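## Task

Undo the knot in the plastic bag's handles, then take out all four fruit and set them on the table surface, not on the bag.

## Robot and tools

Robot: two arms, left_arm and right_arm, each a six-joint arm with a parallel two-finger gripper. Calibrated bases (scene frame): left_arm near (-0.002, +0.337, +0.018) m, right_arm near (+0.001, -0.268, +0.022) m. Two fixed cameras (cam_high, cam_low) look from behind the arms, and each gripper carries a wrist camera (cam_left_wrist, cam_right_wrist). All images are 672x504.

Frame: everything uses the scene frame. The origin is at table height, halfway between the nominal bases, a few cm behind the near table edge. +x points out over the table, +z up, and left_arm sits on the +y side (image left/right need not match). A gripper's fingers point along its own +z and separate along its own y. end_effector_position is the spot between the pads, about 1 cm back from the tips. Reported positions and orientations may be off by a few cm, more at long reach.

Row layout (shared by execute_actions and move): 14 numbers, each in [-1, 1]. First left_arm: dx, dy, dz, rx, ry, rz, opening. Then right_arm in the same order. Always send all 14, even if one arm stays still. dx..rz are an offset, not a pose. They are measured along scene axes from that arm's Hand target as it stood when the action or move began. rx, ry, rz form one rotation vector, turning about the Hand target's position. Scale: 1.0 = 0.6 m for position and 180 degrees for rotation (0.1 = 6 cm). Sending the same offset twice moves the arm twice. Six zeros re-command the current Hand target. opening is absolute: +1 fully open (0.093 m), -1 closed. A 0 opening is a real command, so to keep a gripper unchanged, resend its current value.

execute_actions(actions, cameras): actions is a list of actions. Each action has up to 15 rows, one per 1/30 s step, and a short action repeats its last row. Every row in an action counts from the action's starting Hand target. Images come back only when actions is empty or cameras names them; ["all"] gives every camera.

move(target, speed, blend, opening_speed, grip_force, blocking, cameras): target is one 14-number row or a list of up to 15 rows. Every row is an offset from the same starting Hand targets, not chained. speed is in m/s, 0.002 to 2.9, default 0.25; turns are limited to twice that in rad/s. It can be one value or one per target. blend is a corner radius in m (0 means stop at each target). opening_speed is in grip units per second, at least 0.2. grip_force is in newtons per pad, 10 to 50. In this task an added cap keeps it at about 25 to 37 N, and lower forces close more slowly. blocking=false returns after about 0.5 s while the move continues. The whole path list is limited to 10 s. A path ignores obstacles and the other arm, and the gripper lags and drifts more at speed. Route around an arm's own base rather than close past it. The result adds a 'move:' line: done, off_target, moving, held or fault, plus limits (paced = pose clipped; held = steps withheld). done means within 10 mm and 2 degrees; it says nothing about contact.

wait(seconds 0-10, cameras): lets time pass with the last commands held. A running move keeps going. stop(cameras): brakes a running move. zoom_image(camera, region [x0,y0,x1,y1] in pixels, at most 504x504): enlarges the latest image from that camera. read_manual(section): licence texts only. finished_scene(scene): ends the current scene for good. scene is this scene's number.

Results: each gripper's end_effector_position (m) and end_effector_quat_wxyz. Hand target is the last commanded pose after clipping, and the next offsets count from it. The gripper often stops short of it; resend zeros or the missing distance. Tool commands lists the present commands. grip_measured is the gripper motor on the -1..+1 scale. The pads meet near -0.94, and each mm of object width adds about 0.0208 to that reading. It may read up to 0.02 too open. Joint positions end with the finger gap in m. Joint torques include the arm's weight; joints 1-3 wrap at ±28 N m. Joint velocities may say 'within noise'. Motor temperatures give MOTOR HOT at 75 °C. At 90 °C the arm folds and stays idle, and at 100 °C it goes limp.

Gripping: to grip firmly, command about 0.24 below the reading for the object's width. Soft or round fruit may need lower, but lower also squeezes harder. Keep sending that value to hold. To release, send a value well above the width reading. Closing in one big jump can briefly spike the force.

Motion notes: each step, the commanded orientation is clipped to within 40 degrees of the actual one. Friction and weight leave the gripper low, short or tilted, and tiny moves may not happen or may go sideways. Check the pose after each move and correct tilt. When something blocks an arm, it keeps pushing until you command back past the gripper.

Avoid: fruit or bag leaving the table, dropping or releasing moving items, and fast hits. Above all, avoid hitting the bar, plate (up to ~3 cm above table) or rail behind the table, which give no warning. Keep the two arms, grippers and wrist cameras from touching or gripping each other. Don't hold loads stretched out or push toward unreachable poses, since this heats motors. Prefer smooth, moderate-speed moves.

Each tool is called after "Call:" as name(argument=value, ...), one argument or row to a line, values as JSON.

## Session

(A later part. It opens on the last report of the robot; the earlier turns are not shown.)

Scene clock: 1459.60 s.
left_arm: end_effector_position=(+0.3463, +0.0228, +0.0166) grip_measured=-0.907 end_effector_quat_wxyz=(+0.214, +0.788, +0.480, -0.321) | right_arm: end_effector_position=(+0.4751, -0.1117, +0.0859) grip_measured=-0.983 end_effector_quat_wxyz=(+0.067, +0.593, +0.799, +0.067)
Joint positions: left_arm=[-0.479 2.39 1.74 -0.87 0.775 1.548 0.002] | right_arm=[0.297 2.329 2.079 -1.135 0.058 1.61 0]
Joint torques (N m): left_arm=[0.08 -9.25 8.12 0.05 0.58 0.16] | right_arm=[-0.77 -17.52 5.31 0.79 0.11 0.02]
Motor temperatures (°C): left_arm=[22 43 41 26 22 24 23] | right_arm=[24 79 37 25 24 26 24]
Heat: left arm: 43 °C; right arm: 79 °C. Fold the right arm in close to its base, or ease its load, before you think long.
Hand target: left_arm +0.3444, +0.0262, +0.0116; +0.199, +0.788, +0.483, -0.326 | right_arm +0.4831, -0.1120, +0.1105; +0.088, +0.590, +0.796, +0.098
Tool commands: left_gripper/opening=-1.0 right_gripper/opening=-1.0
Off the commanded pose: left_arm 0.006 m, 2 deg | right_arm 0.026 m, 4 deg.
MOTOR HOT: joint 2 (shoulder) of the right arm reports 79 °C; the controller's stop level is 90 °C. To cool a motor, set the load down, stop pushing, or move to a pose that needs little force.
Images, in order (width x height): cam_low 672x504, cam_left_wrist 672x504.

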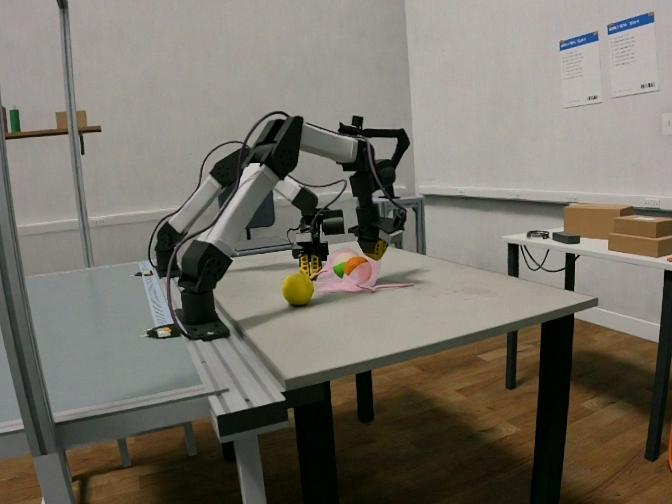

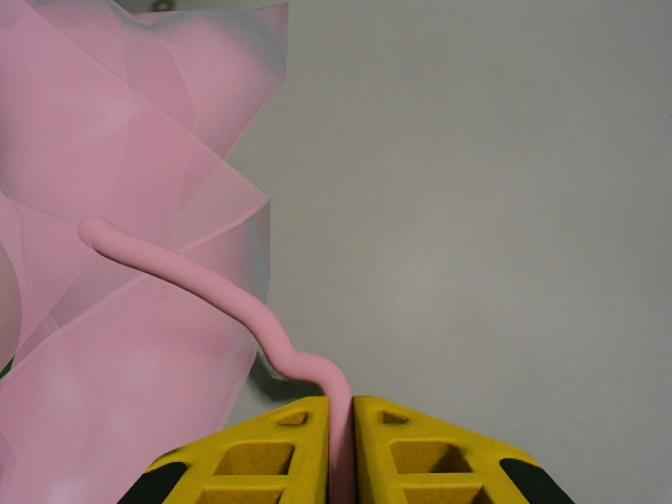

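Call:
move(
  target=[
    [0,0,0,0,0,0,-1,0.0065,-0.0133,-0.0925,0,0,0,-1],
    [0,0,0,0,0,0,-1,0.0065,-0.0133,-0.0925,0,0,0,-0.45],
    [0,0,0,0,0,0,-1,-0.0718,-0.03,0.0825,-0.0275,0.0787,0,-0.45],
    [0,0,0,0,0,0,-1,-0.48,-0.2533,0.1658,-0.0275,0.0787,0,-0.45],
  ],
  speed=[0.12,0.12,0.15,0.3],
  blend=[0,0,0.03,0],
  opening_speed=0.8,
  cameras=["cam_high"],
)

Scene clock: 1469.37 s.
left_arm: end_effector_position=(+0.3449, +0.0236, +0.0165) grip_measured=-0.907 end_effector_quat_wxyz=(+0.211, +0.787, +0.481, -0.323) | right_arm: end_effector_position=(+0.2016, -0.2621, +0.2119) grip_measured=-0.452 end_effector_quat_wxyz=(+0.026, +0.595, +0.803, +0.001)
Joint positions: left_arm=[-0.479 2.39 1.74 -0.878 0.775 1.549 0.002] | right_arm=[0.051 1.281 1.31 -1.554 0.055 1.369 0.023]
Joint torques (N m): left_arm=[0.01 -9.28 8.17 0.11 0.59 0.17] | right_arm=[-0.96 -3.77 4.88 0.13 0.08 0.03]
Motor temperatures (°C): left_arm=[22 43 42 25 22 24 23] | right_arm=[24 81 37 25 24 26 24]
Heat: left arm: 43 °C; right arm: 81 °C. Fold the right arm in close to its base, or ease its load, before you think long.
Hand target: left_arm +0.3444, +0.0262, +0.0116; +0.199, +0.788, +0.483, -0.326 | right_arm +0.1950, -0.2639, +0.2099; +0.014, +0.594, +0.805, -0.010
Off the commanded pose: left_arm 0.006 m, 1 deg | right_arm 0.007 m, 2 deg.
MOTOR HOT: still on. Joint 2 (shoulder) of the right arm reports 81 °C.
joint sent to its limit (right arm) — joint 4 (wrist pitch), lower limit. The joint targets still meet the commanded pose.
move: done; target 2's new opening was sent with right_arm's hand 0.013 m and 3 deg from that target
Images, in order (width x height): cam_high 672x504.

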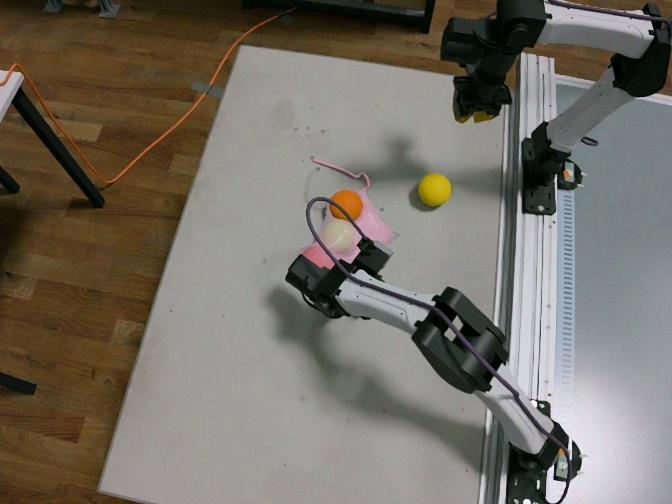

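Call:
zoom_image(
  camera="cam_high",
  region=[280, 140, 440, 290],
)

Scaled by 3.150 from the camera's 672x504 image, which has a finer 960x720 frame.

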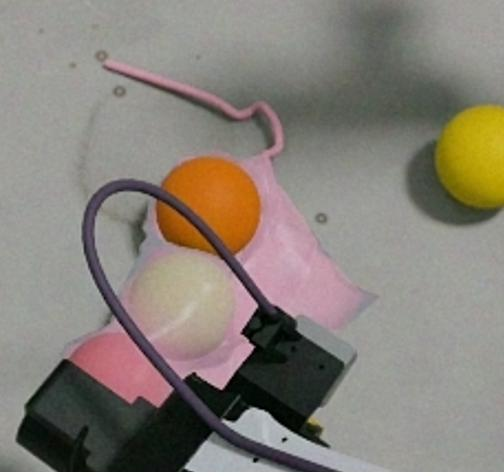

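Call:
wait(
  seconds=10,
)

Call:
wait(
  seconds=10,
)

Call:
move(
  target=[0,0,0,0,0,0,-1,0.37,0.27,-0.09,0,0,0,0.9],
  speed=0.25,
  cameras=["cam_right_wrist"],
)

Scene clock: 1488.70 s.
left_arm: end_effector_position=(+0.3449, +0.0236, +0.0165) grip_measured=-0.907 end_effector_quat_wxyz=(+0.211, +0.787, +0.481, -0.323) | right_arm: end_effector_position=(+0.2016, -0.2621, +0.2119) grip_measured=-0.452 end_effector_quat_wxyz=(+0.026, +0.595, +0.803, +0.000)
Joint positions: left_arm=[-0.479 2.39 1.74 -0.878 0.775 1.549 0.002] | right_arm=[0.051 1.281 1.31 -1.554 0.055 1.369 0.023]
Joint torques (N m): left_arm=[0.03 -9.25 8.2 0.11 0.58 0.19] | right_arm=[-1.02 -3.64 4.78 0.16 0.09 -0.01]
Motor temperatures (°C): left_arm=[22 43 42 25 22 24 23] | right_arm=[24 68 36 24 24 26 24]
Heat: left arm: 43 °C; right arm: 68 °C.
Hand target: left_arm +0.3444, +0.0262, +0.0116; +0.199, +0.788, +0.483, -0.326 | right_arm +0.1950, -0.2639, +0.2099; +0.014, +0.594, +0.805, -0.010
Tool commands: left_gripper/opening=-1.0 right_gripper/opening=-0.45
Off the commanded pose: left_arm 0.006 m, 1 deg | right_arm 0.007 m, 2 deg.
MOTOR HOT: cleared for the motors of the right arm.
wait: 10.00 s; at rest from the start

Scene clock: 1498.70 s.
left_arm: end_effector_position=(+0.3449, +0.0236, +0.0165) grip_measured=-0.907 end_effector_quat_wxyz=(+0.211, +0.787, +0.481, -0.323) | right_arm: end_effector_position=(+0.2016, -0.2621, +0.2119) grip_measured=-0.452 end_effector_quat_wxyz=(+0.026, +0.595, +0.803, +0.000)
Joint positions: left_arm=[-0.479 2.39 1.74 -0.878 0.775 1.549 0.002] | right_arm=[0.051 1.281 1.31 -1.554 0.055 1.369 0.023]
Joint torques (N m): left_arm=[-0.09 -9.22 8.14 0.11 0.59 0.18] | right_arm=[-1.14 -3.75 4.79 0.14 0.11 -0.01]
Motor temperatures (°C): left_arm=[22 43 43 25 22 24 23] | right_arm=[24 64 36 24 24 26 24]
Heat: left arm: 43 °C; right arm: 64 °C.
Hand target: left_arm +0.3444, +0.0262, +0.0116; +0.199, +0.788, +0.483, -0.326 | right_arm +0.1950, -0.2639, +0.2099; +0.014, +0.594, +0.805, -0.010
Tool commands: left_gripper/opening=-1.0 right_gripper/opening=-0.45
Off the commanded pose: left_arm 0.006 m, 1 deg | right_arm 0.007 m, 2 deg.
wait: 10.00 s; at rest by 0.17 s

Scene clock: 1500.67 s.
left_arm: end_effector_position=(+0.3449, +0.0236, +0.0165) grip_measured=-0.907 end_effector_quat_wxyz=(+0.211, +0.787, +0.481, -0.323) | right_arm: end_effector_position=(+0.4170, -0.1055, +0.1553) grip_measured=+0.897 end_effector_quat_wxyz=(+0.023, +0.592, +0.805, +0.005)
Joint positions: left_arm=[-0.479 2.39 1.74 -0.878 0.775 1.549 0.002] | right_arm=[0.357 2.292 2.307 -1.555 0.056 1.667 0.088]
Joint torques (N m): left_arm=[0.02 -9.28 8.18 0.11 0.59 0.18] | right_arm=[0.38 -10.73 8.14 0.09 0.09 0.23]
Motor temperatures (°C): left_arm=[22 43 43 25 22 24 23] | right_arm=[24 64 36 24 24 26 24]
Heat: left arm: 43 °C; right arm: 64 °C.
Hand target: left_arm +0.3444, +0.0262, +0.0116; +0.199, +0.788, +0.483, -0.326 | right_arm +0.4170, -0.1019, +0.1560; +0.014, +0.593, +0.805, -0.010
Off the commanded pose: left_arm 0.006 m, 1 deg | right_arm 0.004 m, 2 deg.
joint sent to its limit (right arm) — joint 4 (wrist pitch), lower limit. The joint targets still meet the commanded pose.
move: done
Images, in order (width x height): cam_right_wrist 672x504.

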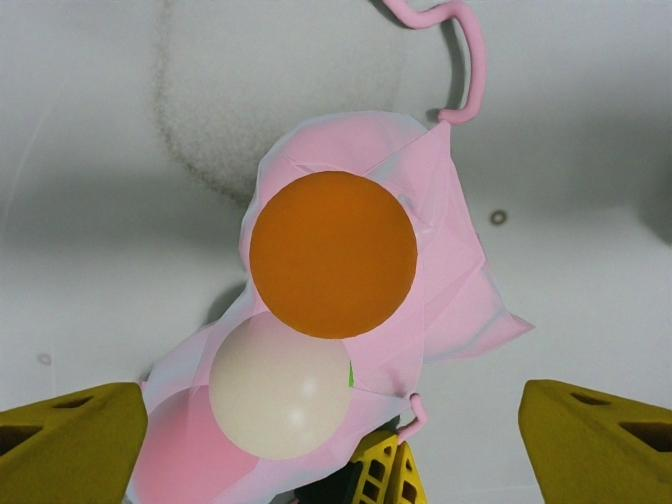

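Call:
move(
  target=[0,0,0,0,0,0,-1,0.005,0.009,-0.105,0,0,0,0.95],
  speed=0.12,
  cameras=["cam_right_wrist"],
)

Scene clock: 1512.83 s.
left_arm: end_effector_position=(+0.3449, +0.0236, +0.0165) grip_measured=-0.907 end_effector_quat_wxyz=(+0.211, +0.787, +0.481, -0.323) | right_arm: end_effector_position=(+0.4209, -0.1026, +0.1035) grip_measured=+0.947 end_effector_quat_wxyz=(+0.017, +0.595, +0.804, -0.005)
Joint positions: left_arm=[-0.479 2.39 1.74 -0.878 0.775 1.549 0.002] | right_arm=[0.357 2.305 2.122 -1.38 0.056 1.674 0.091]
Joint torques (N m): left_arm=[-0.01 -9.22 8.09 0.14 0.6 0.16] | right_arm=[0.75 -10.7 5.41 0.32 0.1 0.27]
Motor temperatures (°C): left_arm=[22 43 43 25 22 24 23] | right_arm=[24 65 38 24 24 26 24]
Heat: left arm: 43 °C; right arm: 65 °C.
Hand target: left_arm +0.3444, +0.0262, +0.0116; +0.199, +0.788, +0.483, -0.326 | right_arm +0.4200, -0.0965, +0.0930; +0.014, +0.594, +0.805, -0.010
Off the commanded pose: left_arm 0.006 m, 1 deg | right_arm 0.012 m, 1 deg.
move: off_target (right_arm)
Images, in order (width x height): cam_right_wrist 672x504.

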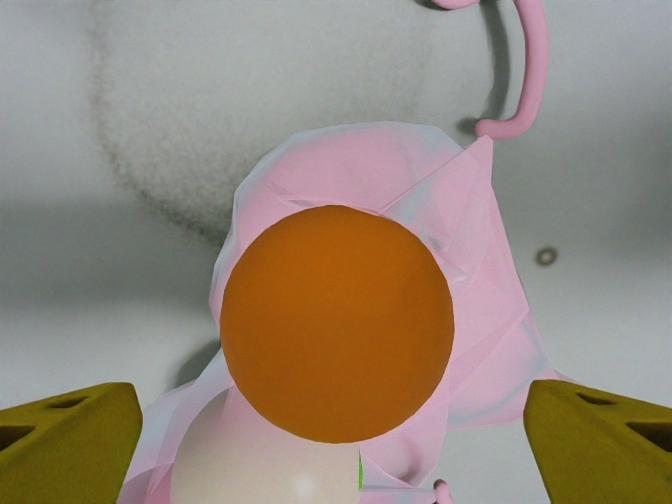

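Call:
move(
  target=[0,0,0,0,0,0,-1,-0.0022,0.0055,-0.065,0,0,0,1.0],
  speed=0.1,
  cameras=["cam_right_wrist"],
)

Scene clock: 1523.87 s.
left_arm: end_effector_position=(+0.3449, +0.0236, +0.0165) grip_measured=-0.907 end_effector_quat_wxyz=(+0.211, +0.787, +0.481, -0.323) | right_arm: end_effector_position=(+0.4207, -0.0981, +0.0654) grip_measured=+1.000 end_effector_quat_wxyz=(+0.017, +0.594, +0.804, -0.004)
Joint positions: left_arm=[-0.479 2.39 1.74 -0.878 0.775 1.549 0.002] | right_arm=[0.364 2.313 1.985 -1.232 0.056 1.68 0.093]
Joint torques (N m): left_arm=[-0.05 -9.18 8.18 0.11 0.58 0.17] | right_arm=[0.57 -10.62 5.27 0.31 0.11 0.23]
Motor temperatures (°C): left_arm=[22 43 43 25 22 24 23] | right_arm=[24 65 37 24 24 26 24]
Heat: left arm: 43 °C; right arm: 65 °C.
Hand target: left_arm +0.3444, +0.0262, +0.0116; +0.199, +0.788, +0.483, -0.326 | right_arm +0.4188, -0.0933, +0.0540; +0.014, +0.594, +0.805, -0.010
Off the commanded pose: left_arm 0.006 m, 1 deg | right_arm 0.013 m, 1 deg.
move: off_target (right_arm)
Images, in order (width x height): cam_right_wrist 672x504.

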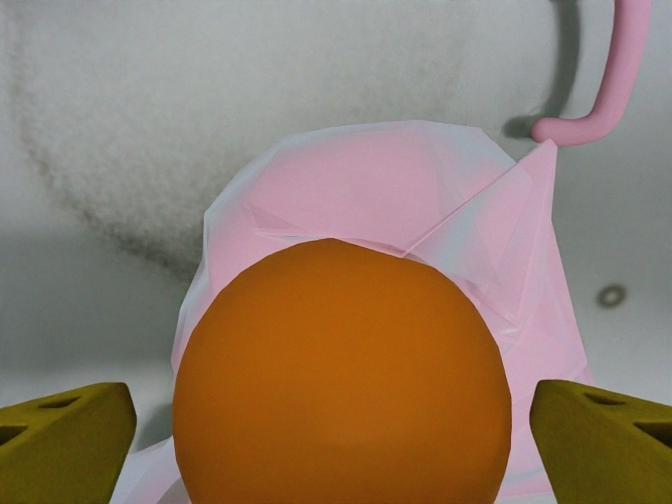

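Call:
move(
  target=[
    [0,0,0,0,0,0,-1,-0.004,-0.0015,-0.02,0,0,0,1.0],
    [0,0,0,0,0,0,-1,-0.004,-0.0015,-0.02,0,0,0,0.2],
  ],
  speed=0.1,
  opening_speed=0.5,
  cameras=["cam_right_wrist"],
)

Scene clock: 1533.87 s.
left_arm: end_effector_position=(+0.3449, +0.0236, +0.0165) grip_measured=-0.907 end_effector_quat_wxyz=(+0.211, +0.787, +0.481, -0.323) | right_arm: end_effector_position=(+0.4190, -0.0986, +0.0523) grip_measured=+0.375 end_effector_quat_wxyz=(+0.017, +0.594, +0.804, -0.004)
Joint positions: left_arm=[-0.479 2.39 1.74 -0.878 0.775 1.549 0.002] | right_arm=[0.364 2.313 1.932 -1.181 0.056 1.68 0.063]
Joint torques (N m): left_arm=[0.05 -9.22 8.18 0.11 0.59 0.17] | right_arm=[0.58 -11.02 5.26 0.35 0.11 0.22]
Motor temperatures (°C): left_arm=[22 43 43 25 22 24 23] | right_arm=[24 67 37 24 24 26 24]
Heat: left arm: 43 °C; right arm: 67 °C.
Hand target: left_arm +0.3444, +0.0262, +0.0116; +0.199, +0.788, +0.483, -0.326 | right_arm +0.4164, -0.0942, +0.0420; +0.014, +0.594, +0.805, -0.010
Off the commanded pose: left_arm 0.006 m, 1 deg | right_arm 0.012 m, 1 deg.
move: off_target (right_arm); target 2's new opening was sent with right_arm's hand 0.012 m and 1 deg from that target
Images, in order (width x height): cam_right_wrist 672x504.

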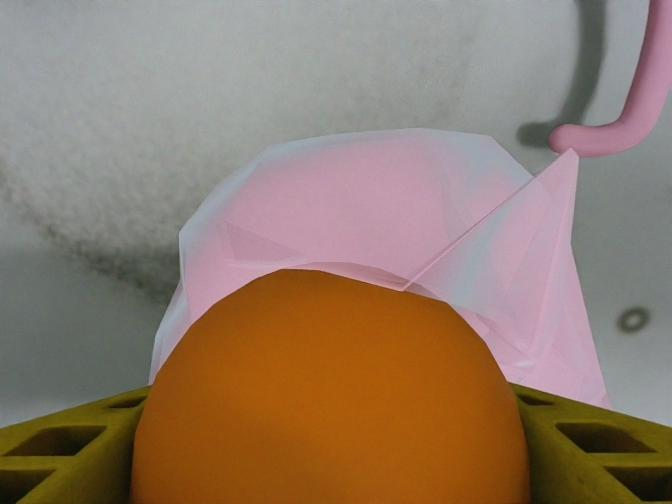

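Call:
move(
  target=[0,0,0,0,0,0,-1,0,0,0.19,0,0,0,0.2],
  speed=0.12,
  cameras=["cam_right_wrist"],
)

Scene clock: 1537.53 s.
left_arm: end_effector_position=(+0.3449, +0.0236, +0.0165) grip_measured=-0.907 end_effector_quat_wxyz=(+0.211, +0.787, +0.481, -0.323) | right_arm: end_effector_position=(+0.4181, -0.0987, +0.1509) grip_measured=+0.375 end_effector_quat_wxyz=(+0.022, +0.594, +0.804, +0.004)
Joint positions: left_arm=[-0.479 2.39 1.74 -0.878 0.775 1.549 0.002] | right_arm=[0.369 2.313 2.326 -1.555 0.056 1.683 0.063]
Joint torques (N m): left_arm=[-0.02 -9.29 8.25 0.11 0.6 0.17] | right_arm=[0.66 -11.96 7.69 0.09 0.11 0.24]
Motor temperatures (°C): left_arm=[22 43 43 25 22 24 23] | right_arm=[24 68 37 24 24 26 24]
Heat: left arm: 43 °C; right arm: 68 °C.
Hand target: left_arm +0.3444, +0.0262, +0.0116; +0.199, +0.788, +0.483, -0.326 | right_arm +0.4164, -0.0942, +0.1560; +0.014, +0.594, +0.805, -0.010
Off the commanded pose: left_arm 0.006 m, 1 deg | right_arm 0.007 m, 2 deg.
joint sent to its limit (right arm) — joint 4 (wrist pitch), lower limit. The joint targets still meet the commanded pose.
move: done
Images, in order (width x height): cam_right_wrist 672x504.

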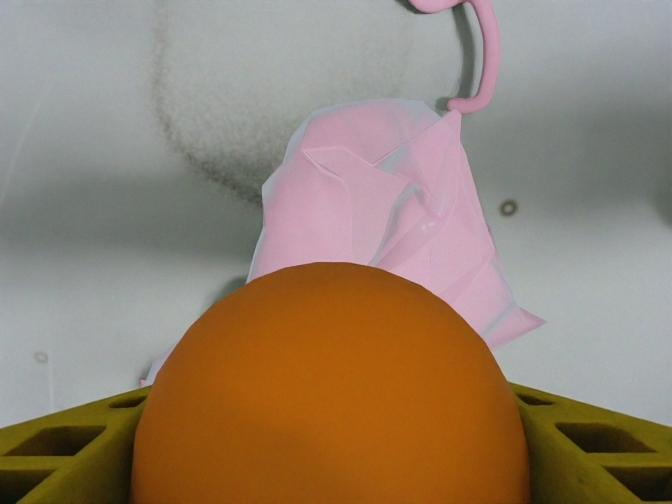

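Call:
move(
  target=[
    [0,0,0,0,0,0,-1,-0.1273,-0.303,0.0,0,0,0,0.2],
    [0,0,0,0,0,0,-1,-0.1273,-0.303,-0.15,0,0,0,0.2],
  ],
  speed=[0.2,0.12],
  blend=[0.02,0],
  cameras=[],
)

Scene clock: 1547.10 s.
left_arm: end_effector_position=(+0.3449, +0.0236, +0.0165) grip_measured=-0.907 end_effector_quat_wxyz=(+0.211, +0.787, +0.481, -0.323) | right_arm: end_effector_position=(+0.3403, -0.2749, +0.0731) grip_measured=+0.375 end_effector_quat_wxyz=(+0.019, +0.595, +0.803, -0.009)
Joint positions: left_arm=[-0.479 2.39 1.74 -0.878 0.775 1.549 0.002] | right_arm=[-0.033 1.838 1.31 -1.014 0.058 1.286 0.063]
Joint torques (N m): left_arm=[-0.02 -9.28 8.21 0.11 0.56 0.16] | right_arm=[-0.87 -7.3 5.18 0.37 0.06 0.03]
Motor temperatures (°C): left_arm=[22 43 43 25 22 24 23] | right_arm=[24 70 37 24 24 26 24]
Heat: left arm: 43 °C; right arm: 70 °C.
Hand target: left_arm +0.3444, +0.0262, +0.0116; +0.199, +0.788, +0.483, -0.326 | right_arm +0.3400, -0.2760, +0.0659; +0.014, +0.594, +0.805, -0.010
Off the commanded pose: left_arm 0.006 m, 1 deg | right_arm 0.007 m, 1 deg.
move: done
No camera images: "cameras" was empty.

Call:
move(
  target=[0,0,0,0,0,0,-1,0,0,-0.035,0,0,0,0.2],
  speed=0.05,
  cameras=[],
)

Scene clock: 1551.43 s.
left_arm: end_effector_position=(+0.3449, +0.0236, +0.0165) grip_measured=-0.907 end_effector_quat_wxyz=(+0.211, +0.787, +0.481, -0.323) | right_arm: end_effector_position=(+0.3408, -0.2745, +0.0520) grip_measured=+0.375 end_effector_quat_wxyz=(+0.019, +0.595, +0.804, -0.009)
Joint positions: left_arm=[-0.479 2.39 1.74 -0.878 0.775 1.549 0.002] | right_arm=[-0.033 1.866 1.258 -0.934 0.058 1.284 0.063]
Joint torques (N m): left_arm=[0.05 -9.21 8.16 0.1 0.6 0.16] | right_arm=[-0.95 -7.45 4.98 0.42 0.04 0.02]
Motor temperatures (°C): left_arm=[22 43 43 25 22 24 23] | right_arm=[24 68 37 24 24 26 25]
Heat: left arm: 43 °C; right arm: 68 °C.
Hand target: left_arm +0.3444, +0.0262, +0.0116; +0.199, +0.788, +0.483, -0.326 | right_arm +0.3401, -0.2760, +0.0450; +0.014, +0.594, +0.805, -0.010
Off the commanded pose: left_arm 0.006 m, 1 deg | right_arm 0.007 m, 1 deg.
move: done
No camera images: "cameras" was empty.

Call:
move(
  target=[
    [0,0,0,0,0,0,-1,0,0,0,0,0,0,0.2],
    [0,0,0,0,0,0,-1,0,0,0,0,0,0,0.85],
    [0,0,0,0,0,0,-1,0,0,0.2,0,0,0,0.85],
    [0,0,0,0,0,0,-1,-0.2417,0.02,0.275,0,0,0,0.85],
  ],
  speed=[0.1,0.1,0.15,0.25],
  blend=[0,0,0.02,0],
  opening_speed=0.4,
  cameras=["cam_high","cam_left_wrist"],
)

Scene clock: 1558.83 s.
left_arm: end_effector_position=(+0.3449, +0.0236, +0.0165) grip_measured=-0.907 end_effector_quat_wxyz=(+0.211, +0.787, +0.481, -0.323) | right_arm: end_effector_position=(+0.2023, -0.2659, +0.2117) grip_measured=+0.847 end_effector_quat_wxyz=(+0.027, +0.593, +0.805, -0.001)
Joint positions: left_arm=[-0.479 2.39 1.74 -0.878 0.775 1.549 0.002] | right_arm=[0.035 1.282 1.31 -1.553 0.058 1.347 0.086]
Joint torques (N m): left_arm=[0.01 -9.29 8.2 0.11 0.59 0.14] | right_arm=[0.53 -3.59 4.93 0.1 0.1 0.23]
Motor temperatures (°C): left_arm=[22 43 43 25 22 24 23] | right_arm=[24 66 37 24 24 26 24]
Heat: left arm: 43 °C; right arm: 66 °C.
Hand target: left_arm +0.3444, +0.0262, +0.0116; +0.199, +0.788, +0.483, -0.326 | right_arm +0.1951, -0.2639, +0.2100; +0.014, +0.594, +0.805, -0.010
Off the commanded pose: left_arm 0.006 m, 1 deg | right_arm 0.008 m, 2 deg.
joint sent to its limit (right arm) — joint 4 (wrist pitch), lower limit. The joint targets still meet the commanded pose.
move: done
Images, in order (width x height): cam_high 672x504, cam_left_wrist 672x504.

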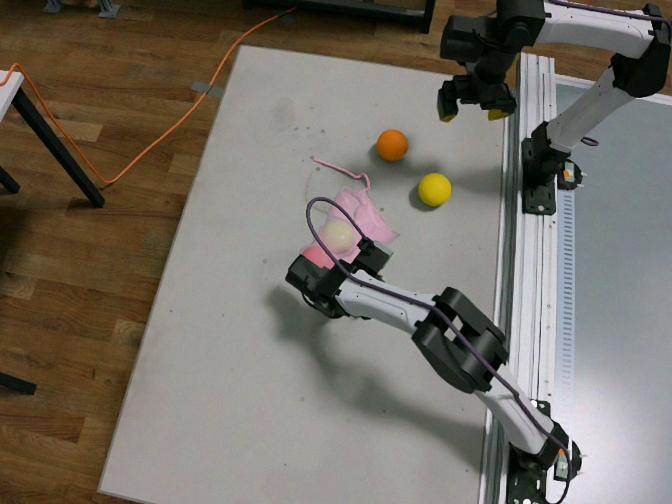

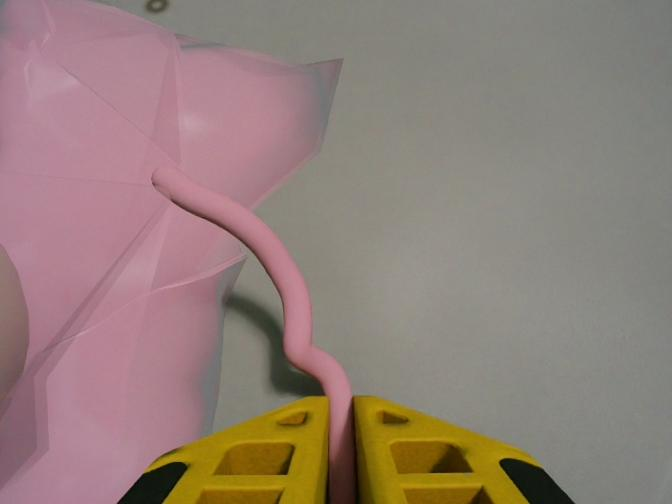

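Call:
move(
  target=[-0.165,0.01,0.005,0,0,0,-1,0,0,0,0,0,0,0.0],
  speed=0.08,
  cameras=["cam_high","cam_left_wrist"],
)

Scene clock: 1580.40 s.
left_arm: end_effector_position=(+0.2468, +0.0341, +0.0135) grip_measured=-0.907 end_effector_quat_wxyz=(+0.195, +0.785, +0.484, -0.335) | right_arm: end_effector_position=(+0.2022, -0.2659, +0.2117) grip_measured=+0.003 end_effector_quat_wxyz=(+0.027, +0.594, +0.804, -0.001)
Joint positions: left_arm=[-0.576 2.107 1.219 -0.591 0.776 1.422 0.002] | right_arm=[0.035 1.282 1.31 -1.553 0.058 1.348 0.045]
Joint torques (N m): left_arm=[-1.03 -9.83 4.23 0.76 0.5 -0.11] | right_arm=[0.47 -3.73 4.89 0.13 0.08 0.24]
Motor temperatures (°C): left_arm=[22 44 43 25 22 24 23] | right_arm=[24 59 36 24 24 26 24]
Heat: left arm: 44 °C; right arm: 59 °C.
Hand target: left_arm +0.2454, +0.0323, +0.0145; +0.199, +0.788, +0.483, -0.326 | right_arm +0.1951, -0.2639, +0.2100; +0.014, +0.594, +0.805, -0.010
Off the commanded pose: left_arm 0.003 m, 1 deg | right_arm 0.008 m, 2 deg.
joint sent to its limit (right arm) — joint 4 (wrist pitch), lower limit. The joint targets still meet the commanded pose.
move: done
Images, in order (width x height): cam_high 672x504, cam_left_wrist 672x504.

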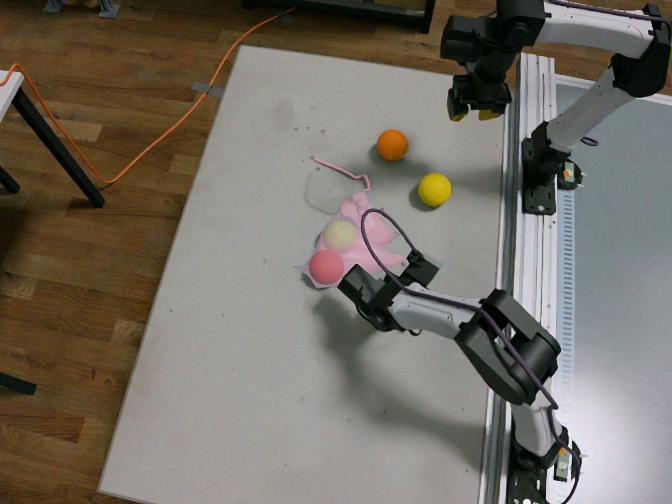

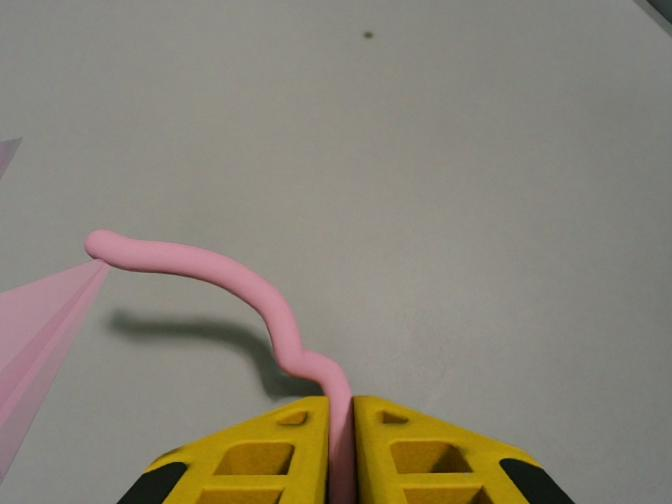

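Call:
move(
  target=[-0.14,0.0,0.008,0,0,0,-1,0,0,0,0,0,0,0.0],
  speed=0.07,
  cameras=["cam_high","cam_left_wrist"],
)

Scene clock: 1585.80 s.
left_arm: end_effector_position=(+0.1583, +0.0347, +0.0162) grip_measured=-0.907 end_effector_quat_wxyz=(+0.185, +0.785, +0.485, -0.339) | right_arm: end_effector_position=(+0.2022, -0.2659, +0.2117) grip_measured=+0.003 end_effector_quat_wxyz=(+0.027, +0.594, +0.804, -0.001)
Joint positions: left_arm=[-0.739 1.876 0.861 -0.336 0.753 1.208 0.002] | right_arm=[0.035 1.282 1.31 -1.553 0.058 1.348 0.045]
Joint torques (N m): left_arm=[-0.76 -8.49 4.29 1.1 0.37 -0.17] | right_arm=[0.5 -3.86 5 0.14 0.09 0.22]
Motor temperatures (°C): left_arm=[22 45 43 25 22 24 23] | right_arm=[24 58 36 24 24 26 24]
Heat: left arm: 45 °C; right arm: 58 °C.
Hand target: left_arm +0.1614, +0.0323, +0.0193; +0.199, +0.788, +0.483, -0.326 | right_arm +0.1951, -0.2639, +0.2100; +0.014, +0.594, +0.805, -0.010
Off the commanded pose: left_arm 0.005 m, 2 deg | right_arm 0.008 m, 2 deg.
joint sent to its limit (right arm) — joint 4 (wrist pitch), lower limit. The joint targets still meet the commanded pose.
move: done
Images, in order (width x height): cam_high 672x504, cam_left_wrist 672x504.

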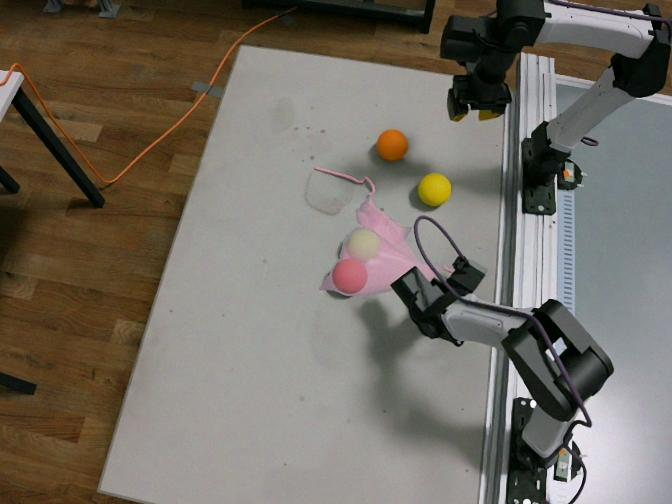

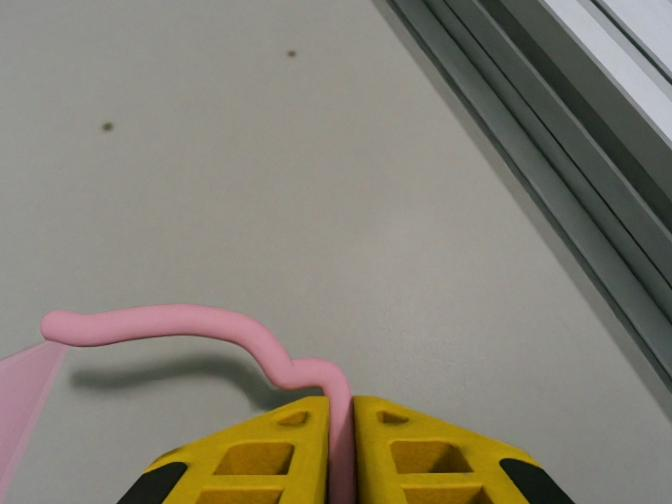

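Call:
move(
  target=[0,0,0,0,0,0,-1,0.2415,0.3815,-0.0583,0,0,0,-0.4],
  speed=0.25,
  cameras=["cam_right_wrist"],
)

Scene clock: 1597.27 s.
left_arm: end_effector_position=(+0.1584, +0.0346, +0.0162) grip_measured=-0.907 end_effector_quat_wxyz=(+0.185, +0.784, +0.485, -0.339) | right_arm: end_effector_position=(+0.3399, -0.0387, +0.1734) grip_measured=-0.397 end_effector_quat_wxyz=(+0.018, +0.592, +0.806, -0.003)
Joint positions: left_arm=[-0.739 1.876 0.861 -0.335 0.753 1.208 0.002] | right_arm=[0.583 2.145 2.131 -1.556 0.058 1.893 0.026]
Joint torques (N m): left_arm=[-0.76 -8.47 4.37 1.11 0.38 -0.09] | right_arm=[0.18 -9.8 8.29 0.09 0.11 0.21]
Motor temperatures (°C): left_arm=[22 46 42 26 22 24 23] | right_arm=[24 57 36 24 24 26 24]
Heat: left arm: 46 °C; right arm: 57 °C.
Hand target: left_arm +0.1615, +0.0323, +0.0193; +0.199, +0.788, +0.483, -0.326 | right_arm +0.3399, -0.0351, +0.1750; +0.014, +0.594, +0.804, -0.010
Off the commanded pose: left_arm 0.005 m, 2 deg | right_arm 0.004 m, 1 deg.
joint sent to its limit (right arm) — joint 4 (wrist pitch), lower limit. The joint targets still meet the commanded pose.
move: done
Images, in order (width x height): cam_right_wrist 672x504.

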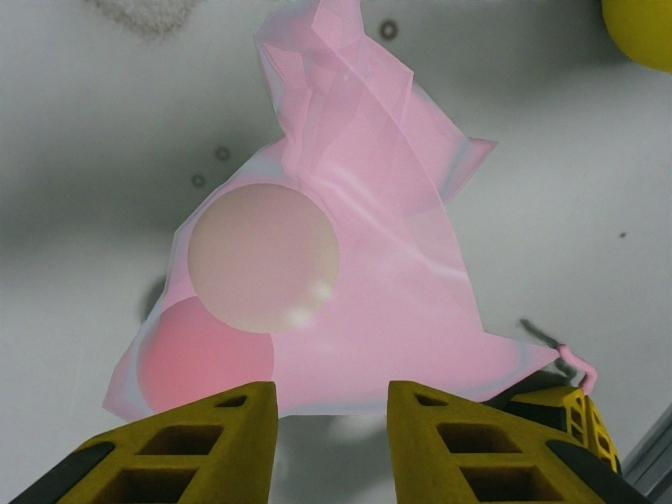

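Call:
move(
  target=[
    [0,0,0,0,0,0,-1,-0.2415,-0.3815,0.0583,0,0,0,-0.4],
    [0,0,0,0,0,0,-0.4,-0.2415,-0.3815,0.0583,0,0,0,-0.4],
    [0.055,0.1017,0.1333,0,0,0,-0.4,-0.2415,-0.3815,0.0583,0,0,0,-0.4],
    [0.3308,0.2795,0.2178,0,0,0.233,-0.4,-0.2415,-0.3815,0.0583,0,0,0,-0.4],
    [0.3842,0.2045,0.09,0,0,0.233,0.2,-0.2415,-0.3815,0.0583,0,0,0,-0.4],
  ],
  speed=0.25,
  blend=[0,0,0.02,0.03,0],
  opening_speed=1.0,
  cameras=["cam_left_wrist","cam_high"],
)

Scene clock: 1650.57 s.
left_arm: end_effector_position=(+0.3879, +0.1550, +0.0783) grip_measured=+0.198 end_effector_quat_wxyz=(+0.299, +0.564, +0.730, -0.244) | right_arm: end_effector_position=(+0.2022, -0.2629, +0.2112) grip_measured=-0.398 end_effector_quat_wxyz=(+0.026, +0.595, +0.803, -0.003)
Joint positions: left_arm=[-0.183 1.925 1.23 -0.482 0.699 0.991 0.055] | right_arm=[0.051 1.285 1.31 -1.554 0.06 1.369 0.026]
Joint torques (N m): left_arm=[-0.61 -7.69 6.15 1.48 0.32 -0.11] | right_arm=[-1.1 -4.22 4.94 0.14 0.02 0.03]
Motor temperatures (°C): left_arm=[22 45 40 27 22 24 23] | right_arm=[24 62 37 24 24 26 24]
Heat: left arm: 45 °C; right arm: 62 °C.
Hand target: left_arm +0.3920, +0.1548, +0.0734; +0.303, +0.563, +0.733, -0.233 | right_arm +0.1950, -0.2640, +0.2099; +0.014, +0.594, +0.804, -0.010
Off the commanded pose: left_arm 0.006 m, 1 deg | right_arm 0.007 m, 2 deg.
joint sent to its limit (right arm) — joint 4 (wrist pitch), lower limit. The joint targets still meet the commanded pose.
move: done
Images, in order (width x height): cam_high 672x504, cam_left_wrist 672x504.

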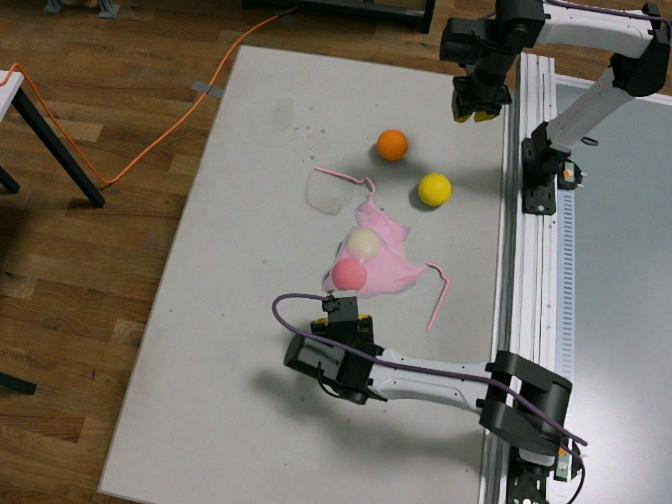

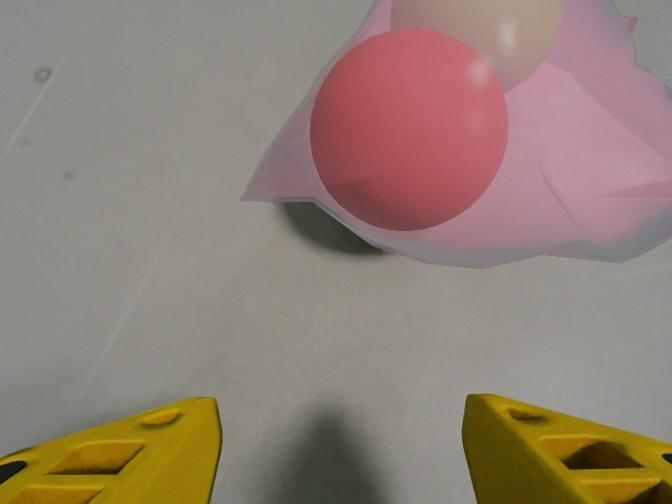

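Call:
move(
  target=[
    [0.0212,-0.0613,-0.039,0,0,-0.144,0.1,0,0,0,0,0,0,-0.4],
    [-0.0183,-0.253,-0.05,0,0,-0.144,0.1,0,0,0,0,0,0,-0.4],
  ],
  speed=[0.15,0.05],
  cameras=["cam_left_wrist","cam_high"],
)

Scene clock: 1663.80 s.
left_arm: end_effector_position=(+0.3715, +0.0096, +0.0461) grip_measured=+0.102 end_effector_quat_wxyz=(+0.232, +0.710, +0.589, -0.308) | right_arm: end_effector_position=(+0.2022, -0.2629, +0.2112) grip_measured=-0.398 end_effector_quat_wxyz=(+0.026, +0.595, +0.803, -0.003)
Joint positions: left_arm=[-0.488 2.309 1.71 -0.719 0.744 1.171 0.05] | right_arm=[0.051 1.285 1.31 -1.554 0.06 1.369 0.026]
Joint torques (N m): left_arm=[-0.81 -9.32 8.8 1.21 0.39 -0.06] | right_arm=[-1.05 -4.12 4.9 0.11 0.07 0.03]
Motor temperatures (°C): left_arm=[22 43 40 27 22 24 22] | right_arm=[24 58 37 24 24 26 24]
Heat: left arm: 43 °C; right arm: 58 °C.
Hand target: left_arm +0.3810, +0.0032, +0.0433; +0.243, +0.713, +0.588, -0.295 | right_arm +0.1950, -0.2640, +0.2099; +0.014, +0.594, +0.804, -0.010
Off the commanded pose: left_arm 0.012 m, 2 deg | right_arm 0.007 m, 2 deg.
joint sent to its limit (right arm) — joint 4 (wrist pitch), lower limit. The joint targets still meet the commanded pose.
move: off_target (left_arm)
Images, in order (width x height): cam_high 672x504, cam_left_wrist 672x504.

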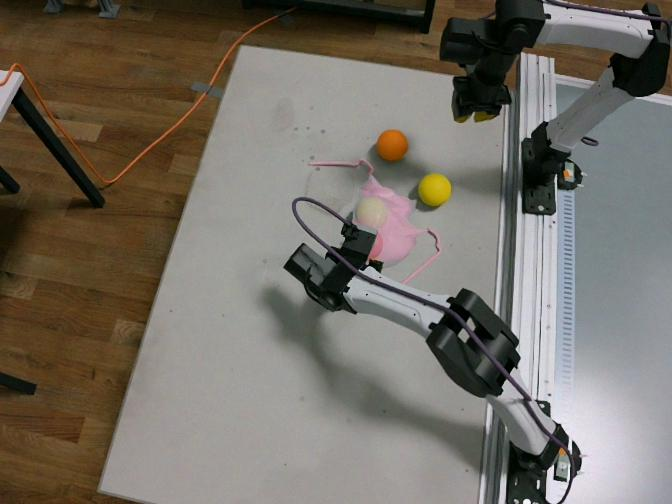

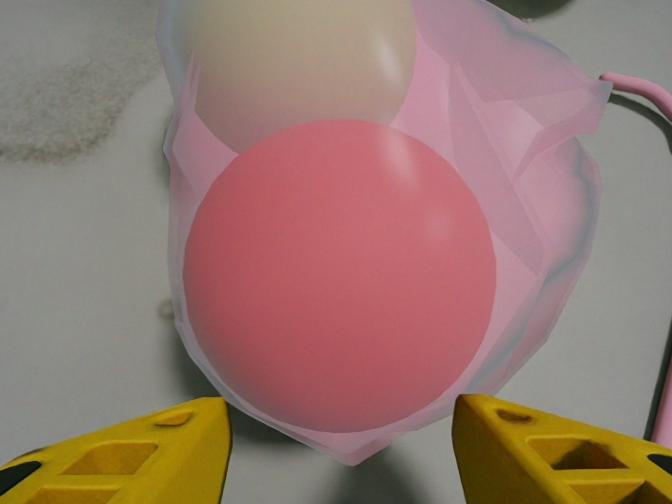

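Call:
move(
  target=[
    [0.01,0.075,0.04,0,0,0,0.1,0,0,0,0,0,0,-0.4],
    [-0.035,0.111,0.161,0,0,-0.03,0.1,0,0,0,0,0,0,-0.4],
    [-0.2717,0.015,0.085,0,0,-0.1,-0.4,0,0,0,0,0,0,-0.4],
  ],
  speed=0.2,
  blend=[0.01,0.03,0],
  cameras=["cam_left_wrist","cam_high"],
)

Scene clock: 1679.73 s.
left_arm: end_effector_position=(+0.2169, +0.0150, +0.0868) grip_measured=-0.398 end_effector_quat_wxyz=(+0.176, +0.797, +0.473, -0.332) | right_arm: end_effector_position=(+0.2022, -0.2629, +0.2112) grip_measured=-0.398 end_effector_quat_wxyz=(+0.026, +0.595, +0.803, -0.003)
Joint positions: left_arm=[-0.678 1.936 1.304 -0.812 0.744 1.342 0.026] | right_arm=[0.051 1.285 1.31 -1.554 0.06 1.369 0.026]
Joint torques (N m): left_arm=[-0.35 -10.09 5.41 0.94 0.75 -0.11] | right_arm=[-1.06 -4.21 4.82 0.1 0.06 0.05]
Motor temperatures (°C): left_arm=[22 46 41 27 22 24 22] | right_arm=[24 55 36 24 24 26 24]
Heat: left arm: 46 °C; right arm: 55 °C.
Hand target: left_arm +0.2180, +0.0122, +0.0942; +0.193, +0.796, +0.469, -0.329 | right_arm +0.1950, -0.2640, +0.2099; +0.014, +0.594, +0.804, -0.010
Off the commanded pose: left_arm 0.008 m, 2 deg | right_arm 0.007 m, 2 deg.
joint sent to its limit (right arm) — joint 4 (wrist pitch), lower limit. The joint targets still meet the commanded pose.
move: done
Images, in order (width x height): cam_high 672x504, cam_left_wrist 672x504.

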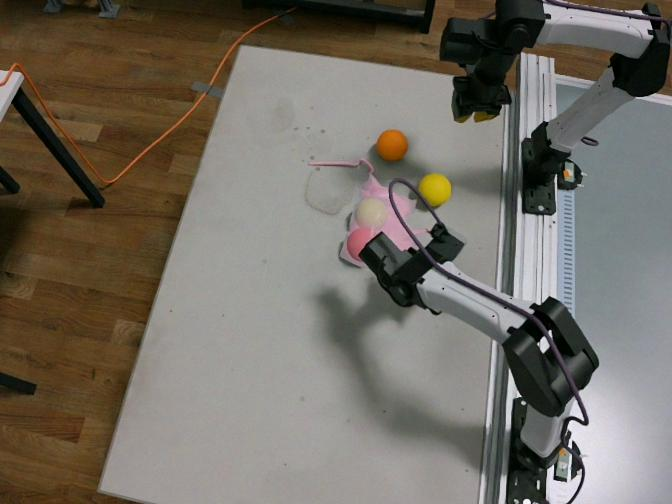

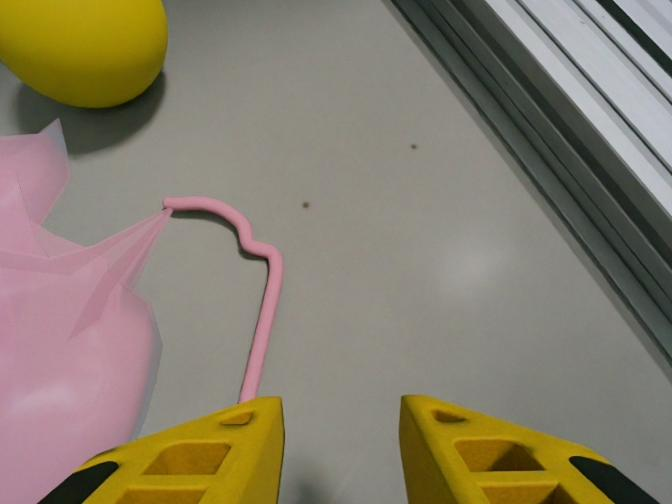

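Call:
move(
  target=[0.0268,-0.065,-0.105,0,0,0,-0.4,0,0,0,0,0,0,-0.4],
  speed=0.12,
  cameras=["cam_left_wrist"],
)

Scene clock: 1691.93 s.
left_arm: end_effector_position=(+0.2276, -0.0165, +0.0297) grip_measured=-0.398 end_effector_quat_wxyz=(+0.178, +0.795, +0.474, -0.334) | right_arm: end_effector_position=(+0.2022, -0.2629, +0.2112) grip_measured=-0.398 end_effector_quat_wxyz=(+0.026, +0.595, +0.803, -0.003)
Joint positions: left_arm=[-0.72 2.12 1.322 -0.599 0.744 1.277 0.026] | right_arm=[0.051 1.285 1.31 -1.554 0.06 1.369 0.026]
Joint torques (N m): left_arm=[-0.87 -8.05 8.23 1.02 0.64 -0.11] | right_arm=[-0.88 -4.07 4.81 0.11 0.04 0.02]
Heat: left arm: 45 °C; right arm: 54 °C.
Hand target: left_arm +0.2342, -0.0269, +0.0313; +0.194, +0.796, +0.469, -0.329 | right_arm +0.1950, -0.2640, +0.2099; +0.014, +0.594, +0.804, -0.010
Off the commanded pose: left_arm 0.012 m, 2 deg | right_arm 0.007 m, 2 deg.
joint sent to its limit (right arm) — joint 4 (wrist pitch), lower limit. The joint targets still meet the commanded pose.
move: off_target (left_arm)
Images, in order (width x height): cam_left_wrist 672x504.

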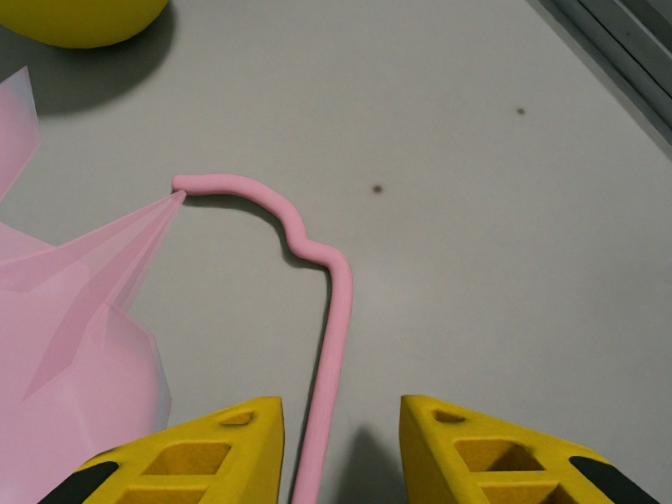

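Call:
move(
  target=[
    [0,0,-0.023,0,0,0,-0.4,0,0,0,0,0,0,-0.4],
    [0,0,-0.025,0,0,0,-1,0,0,0,0,0,0,-0.4],
  ],
  speed=0.08,
  opening_speed=0.5,
  cameras=["cam_left_wrist"],
)

Scene clock: 1697.60 s.
left_arm: end_effector_position=(+0.2324, -0.0209, +0.0208) grip_measured=-0.988 end_effector_quat_wxyz=(+0.188, +0.796, +0.471, -0.331) | right_arm: end_effector_position=(+0.2022, -0.2629, +0.2112) grip_measured=-0.398 end_effector_quat_wxyz=(+0.026, +0.595, +0.803, -0.003)
Joint positions: left_arm=[-0.72 2.147 1.322 -0.55 0.744 1.276 0] | right_arm=[0.051 1.285 1.31 -1.554 0.06 1.369 0.026]
Joint torques (N m): left_arm=[-0.79 -7.91 6.57 1.07 0.64 -0.11] | right_arm=[-1.03 -4.25 4.9 0.13 0.02 0.02]
Heat: left arm: 45 °C; right arm: 53 °C.
Hand target: left_arm +0.2341, -0.0269, +0.0162; +0.193, +0.796, +0.469, -0.329 | right_arm +0.1950, -0.2640, +0.2099; +0.014, +0.594, +0.804, -0.010
Off the commanded pose: left_arm 0.008 m, 1 deg | right_arm 0.007 m, 2 deg.
joint sent to its limit (right arm) — joint 4 (wrist pitch), lower limit. The joint targets still meet the commanded pose.
move: done
Images, in order (width x height): cam_left_wrist 672x504.

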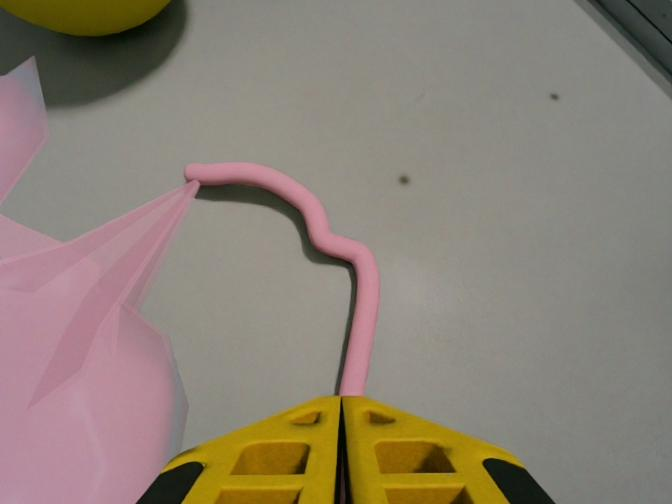

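Call:
move(
  target=[
    [0,0,0.004,0,0,0,-0.98,0,0,0,0,0,0,-0.4],
    [0,0,0.004,0,0,0,-0.4,0,0,0,0,0,0,-0.4],
    [0,0,-0.0135,0,0,0,-0.4,0,0,0,0,0,0,-0.4],
    [0,0,-0.0135,0,0,0,-1,0,0,0,0,0,0,-0.4],
  ],
  speed=0.08,
  opening_speed=0.6,
  cameras=[],
)

Scene clock: 1704.63 s.
left_arm: end_effector_position=(+0.2346, -0.0230, +0.0151) grip_measured=-0.923 end_effector_quat_wxyz=(+0.192, +0.796, +0.469, -0.330) | right_arm: end_effector_position=(+0.2022, -0.2629, +0.2112) grip_measured=-0.398 end_effector_quat_wxyz=(+0.026, +0.595, +0.803, -0.003)
Joint positions: left_arm=[-0.72 2.164 1.322 -0.525 0.744 1.276 0.001] | right_arm=[0.051 1.285 1.31 -1.554 0.06 1.369 0.026]
Joint torques (N m): left_arm=[-0.76 -7.83 5.82 1.07 0.62 -0.09] | right_arm=[-0.98 -4.01 4.9 0.14 0.08 0.03]
Heat: left arm: 45 °C; right arm: 52 °C.
Hand target: left_arm +0.2341, -0.0269, +0.0082; +0.194, +0.796, +0.469, -0.329 | right_arm +0.1950, -0.2640, +0.2099; +0.014, +0.594, +0.804, -0.010
Off the commanded pose: left_arm 0.008 m, 0 deg | right_arm 0.007 m, 2 deg.
joint sent to its limit (right arm) — joint 4 (wrist pitch), lower limit. The joint targets still meet the commanded pose.
move: done
No camera images: "cameras" was empty.

Call:
move(
  target=[-0.1167,-0.075,0.012,0,0,0,-1,0.26,0.2833,-0.09,0,0,0.178,-0.4],
  speed=0.12,
  cameras=["cam_left_wrist","cam_right_wrist"],
)

Scene clock: 1717.77 s.
left_arm: end_effector_position=(+0.1694, -0.0694, +0.0150) grip_measured=-0.923 end_effector_quat_wxyz=(+0.190, +0.795, +0.472, -0.330) | right_arm: end_effector_position=(+0.3495, -0.0997, +0.1557) grip_measured=-0.398 end_effector_quat_wxyz=(+0.019, +0.358, +0.934, -0.007)
Joint positions: left_arm=[-0.927 2.108 1.204 -0.293 0.683 1.009 0.001] | right_arm=[0.44 2.01 1.862 -1.409 0.06 1.214 0.026]
Joint torques (N m): left_arm=[-1.29 -9.57 4.74 1.35 0.53 -0.12] | right_arm=[0.59 -8.51 8.49 0.15 0.04 0.03]
Heat: left arm: 45 °C; right arm: 52 °C.
Hand target: left_arm +0.1641, -0.0719, +0.0155; +0.194, +0.796, +0.469, -0.329 | right_arm +0.3511, -0.0940, +0.1561; +0.017, +0.349, +0.937, -0.005
Off the commanded pose: left_arm 0.006 m, 1 deg | right_arm 0.006 m, 1 deg.
move: done
Images, in order (width x height): cam_left_wrist 672x504, cam_right_wrist 672x504.

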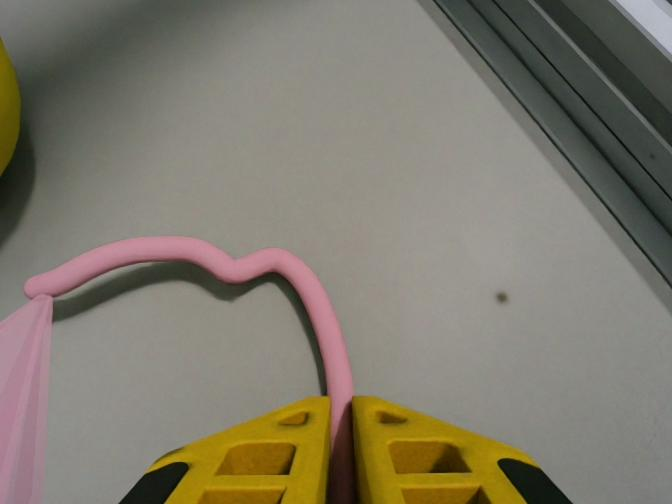

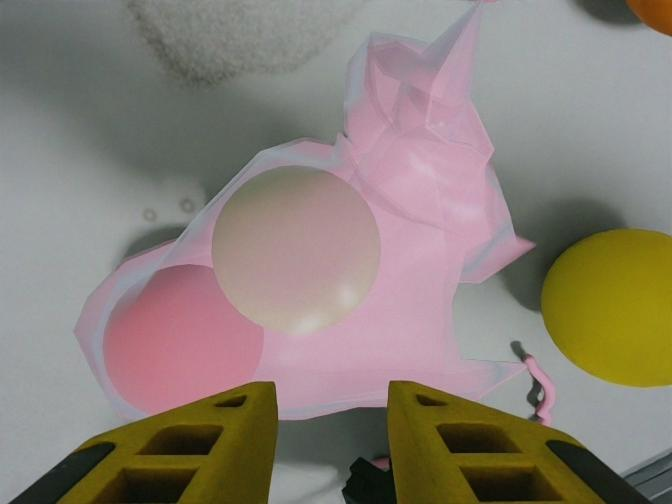

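Call:
move(
  target=[0,0,0,0,0,0,-1,0.0175,0.0212,-0.09,0,0,0,-0.4],
  speed=0.12,
  cameras=["cam_right_wrist"],
)

Scene clock: 1726.03 s.
left_arm: end_effector_position=(+0.1694, -0.0694, +0.0150) grip_measured=-0.923 end_effector_quat_wxyz=(+0.189, +0.795, +0.472, -0.330) | right_arm: end_effector_position=(+0.3623, -0.0869, +0.1098) grip_measured=-0.398 end_effector_quat_wxyz=(+0.020, +0.352, +0.936, -0.006)
Joint positions: left_arm=[-0.927 2.108 1.204 -0.293 0.683 1.009 0.001] | right_arm=[0.451 2.077 1.778 -1.255 0.06 1.214 0.026]
Joint torques (N m): left_arm=[-1.33 -9.58 4.68 1.35 0.53 -0.11] | right_arm=[0.62 -9.44 5.61 0.32 0.04 0.16]
Heat: left arm: 45 °C; right arm: 54 °C.
Hand target: left_arm +0.1641, -0.0719, +0.0155; +0.194, +0.796, +0.469, -0.329 | right_arm +0.3615, -0.0813, +0.1021; +0.017, +0.349, +0.937, -0.005
Off the commanded pose: left_arm 0.006 m, 1 deg | right_arm 0.010 m, 1 deg.
move: done
Images, in order (width x height): cam_right_wrist 672x504.

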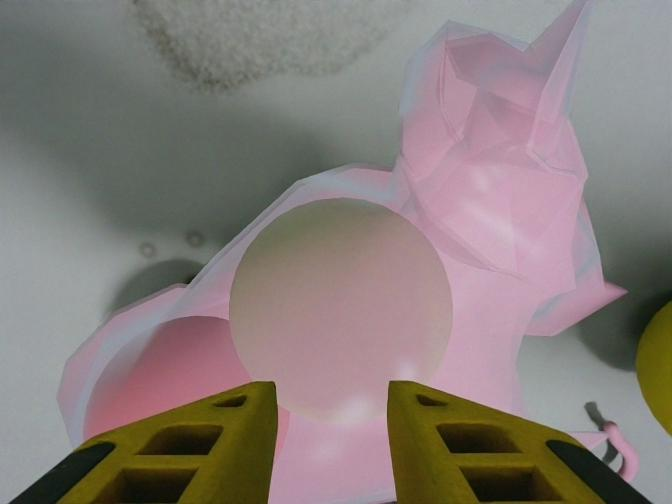

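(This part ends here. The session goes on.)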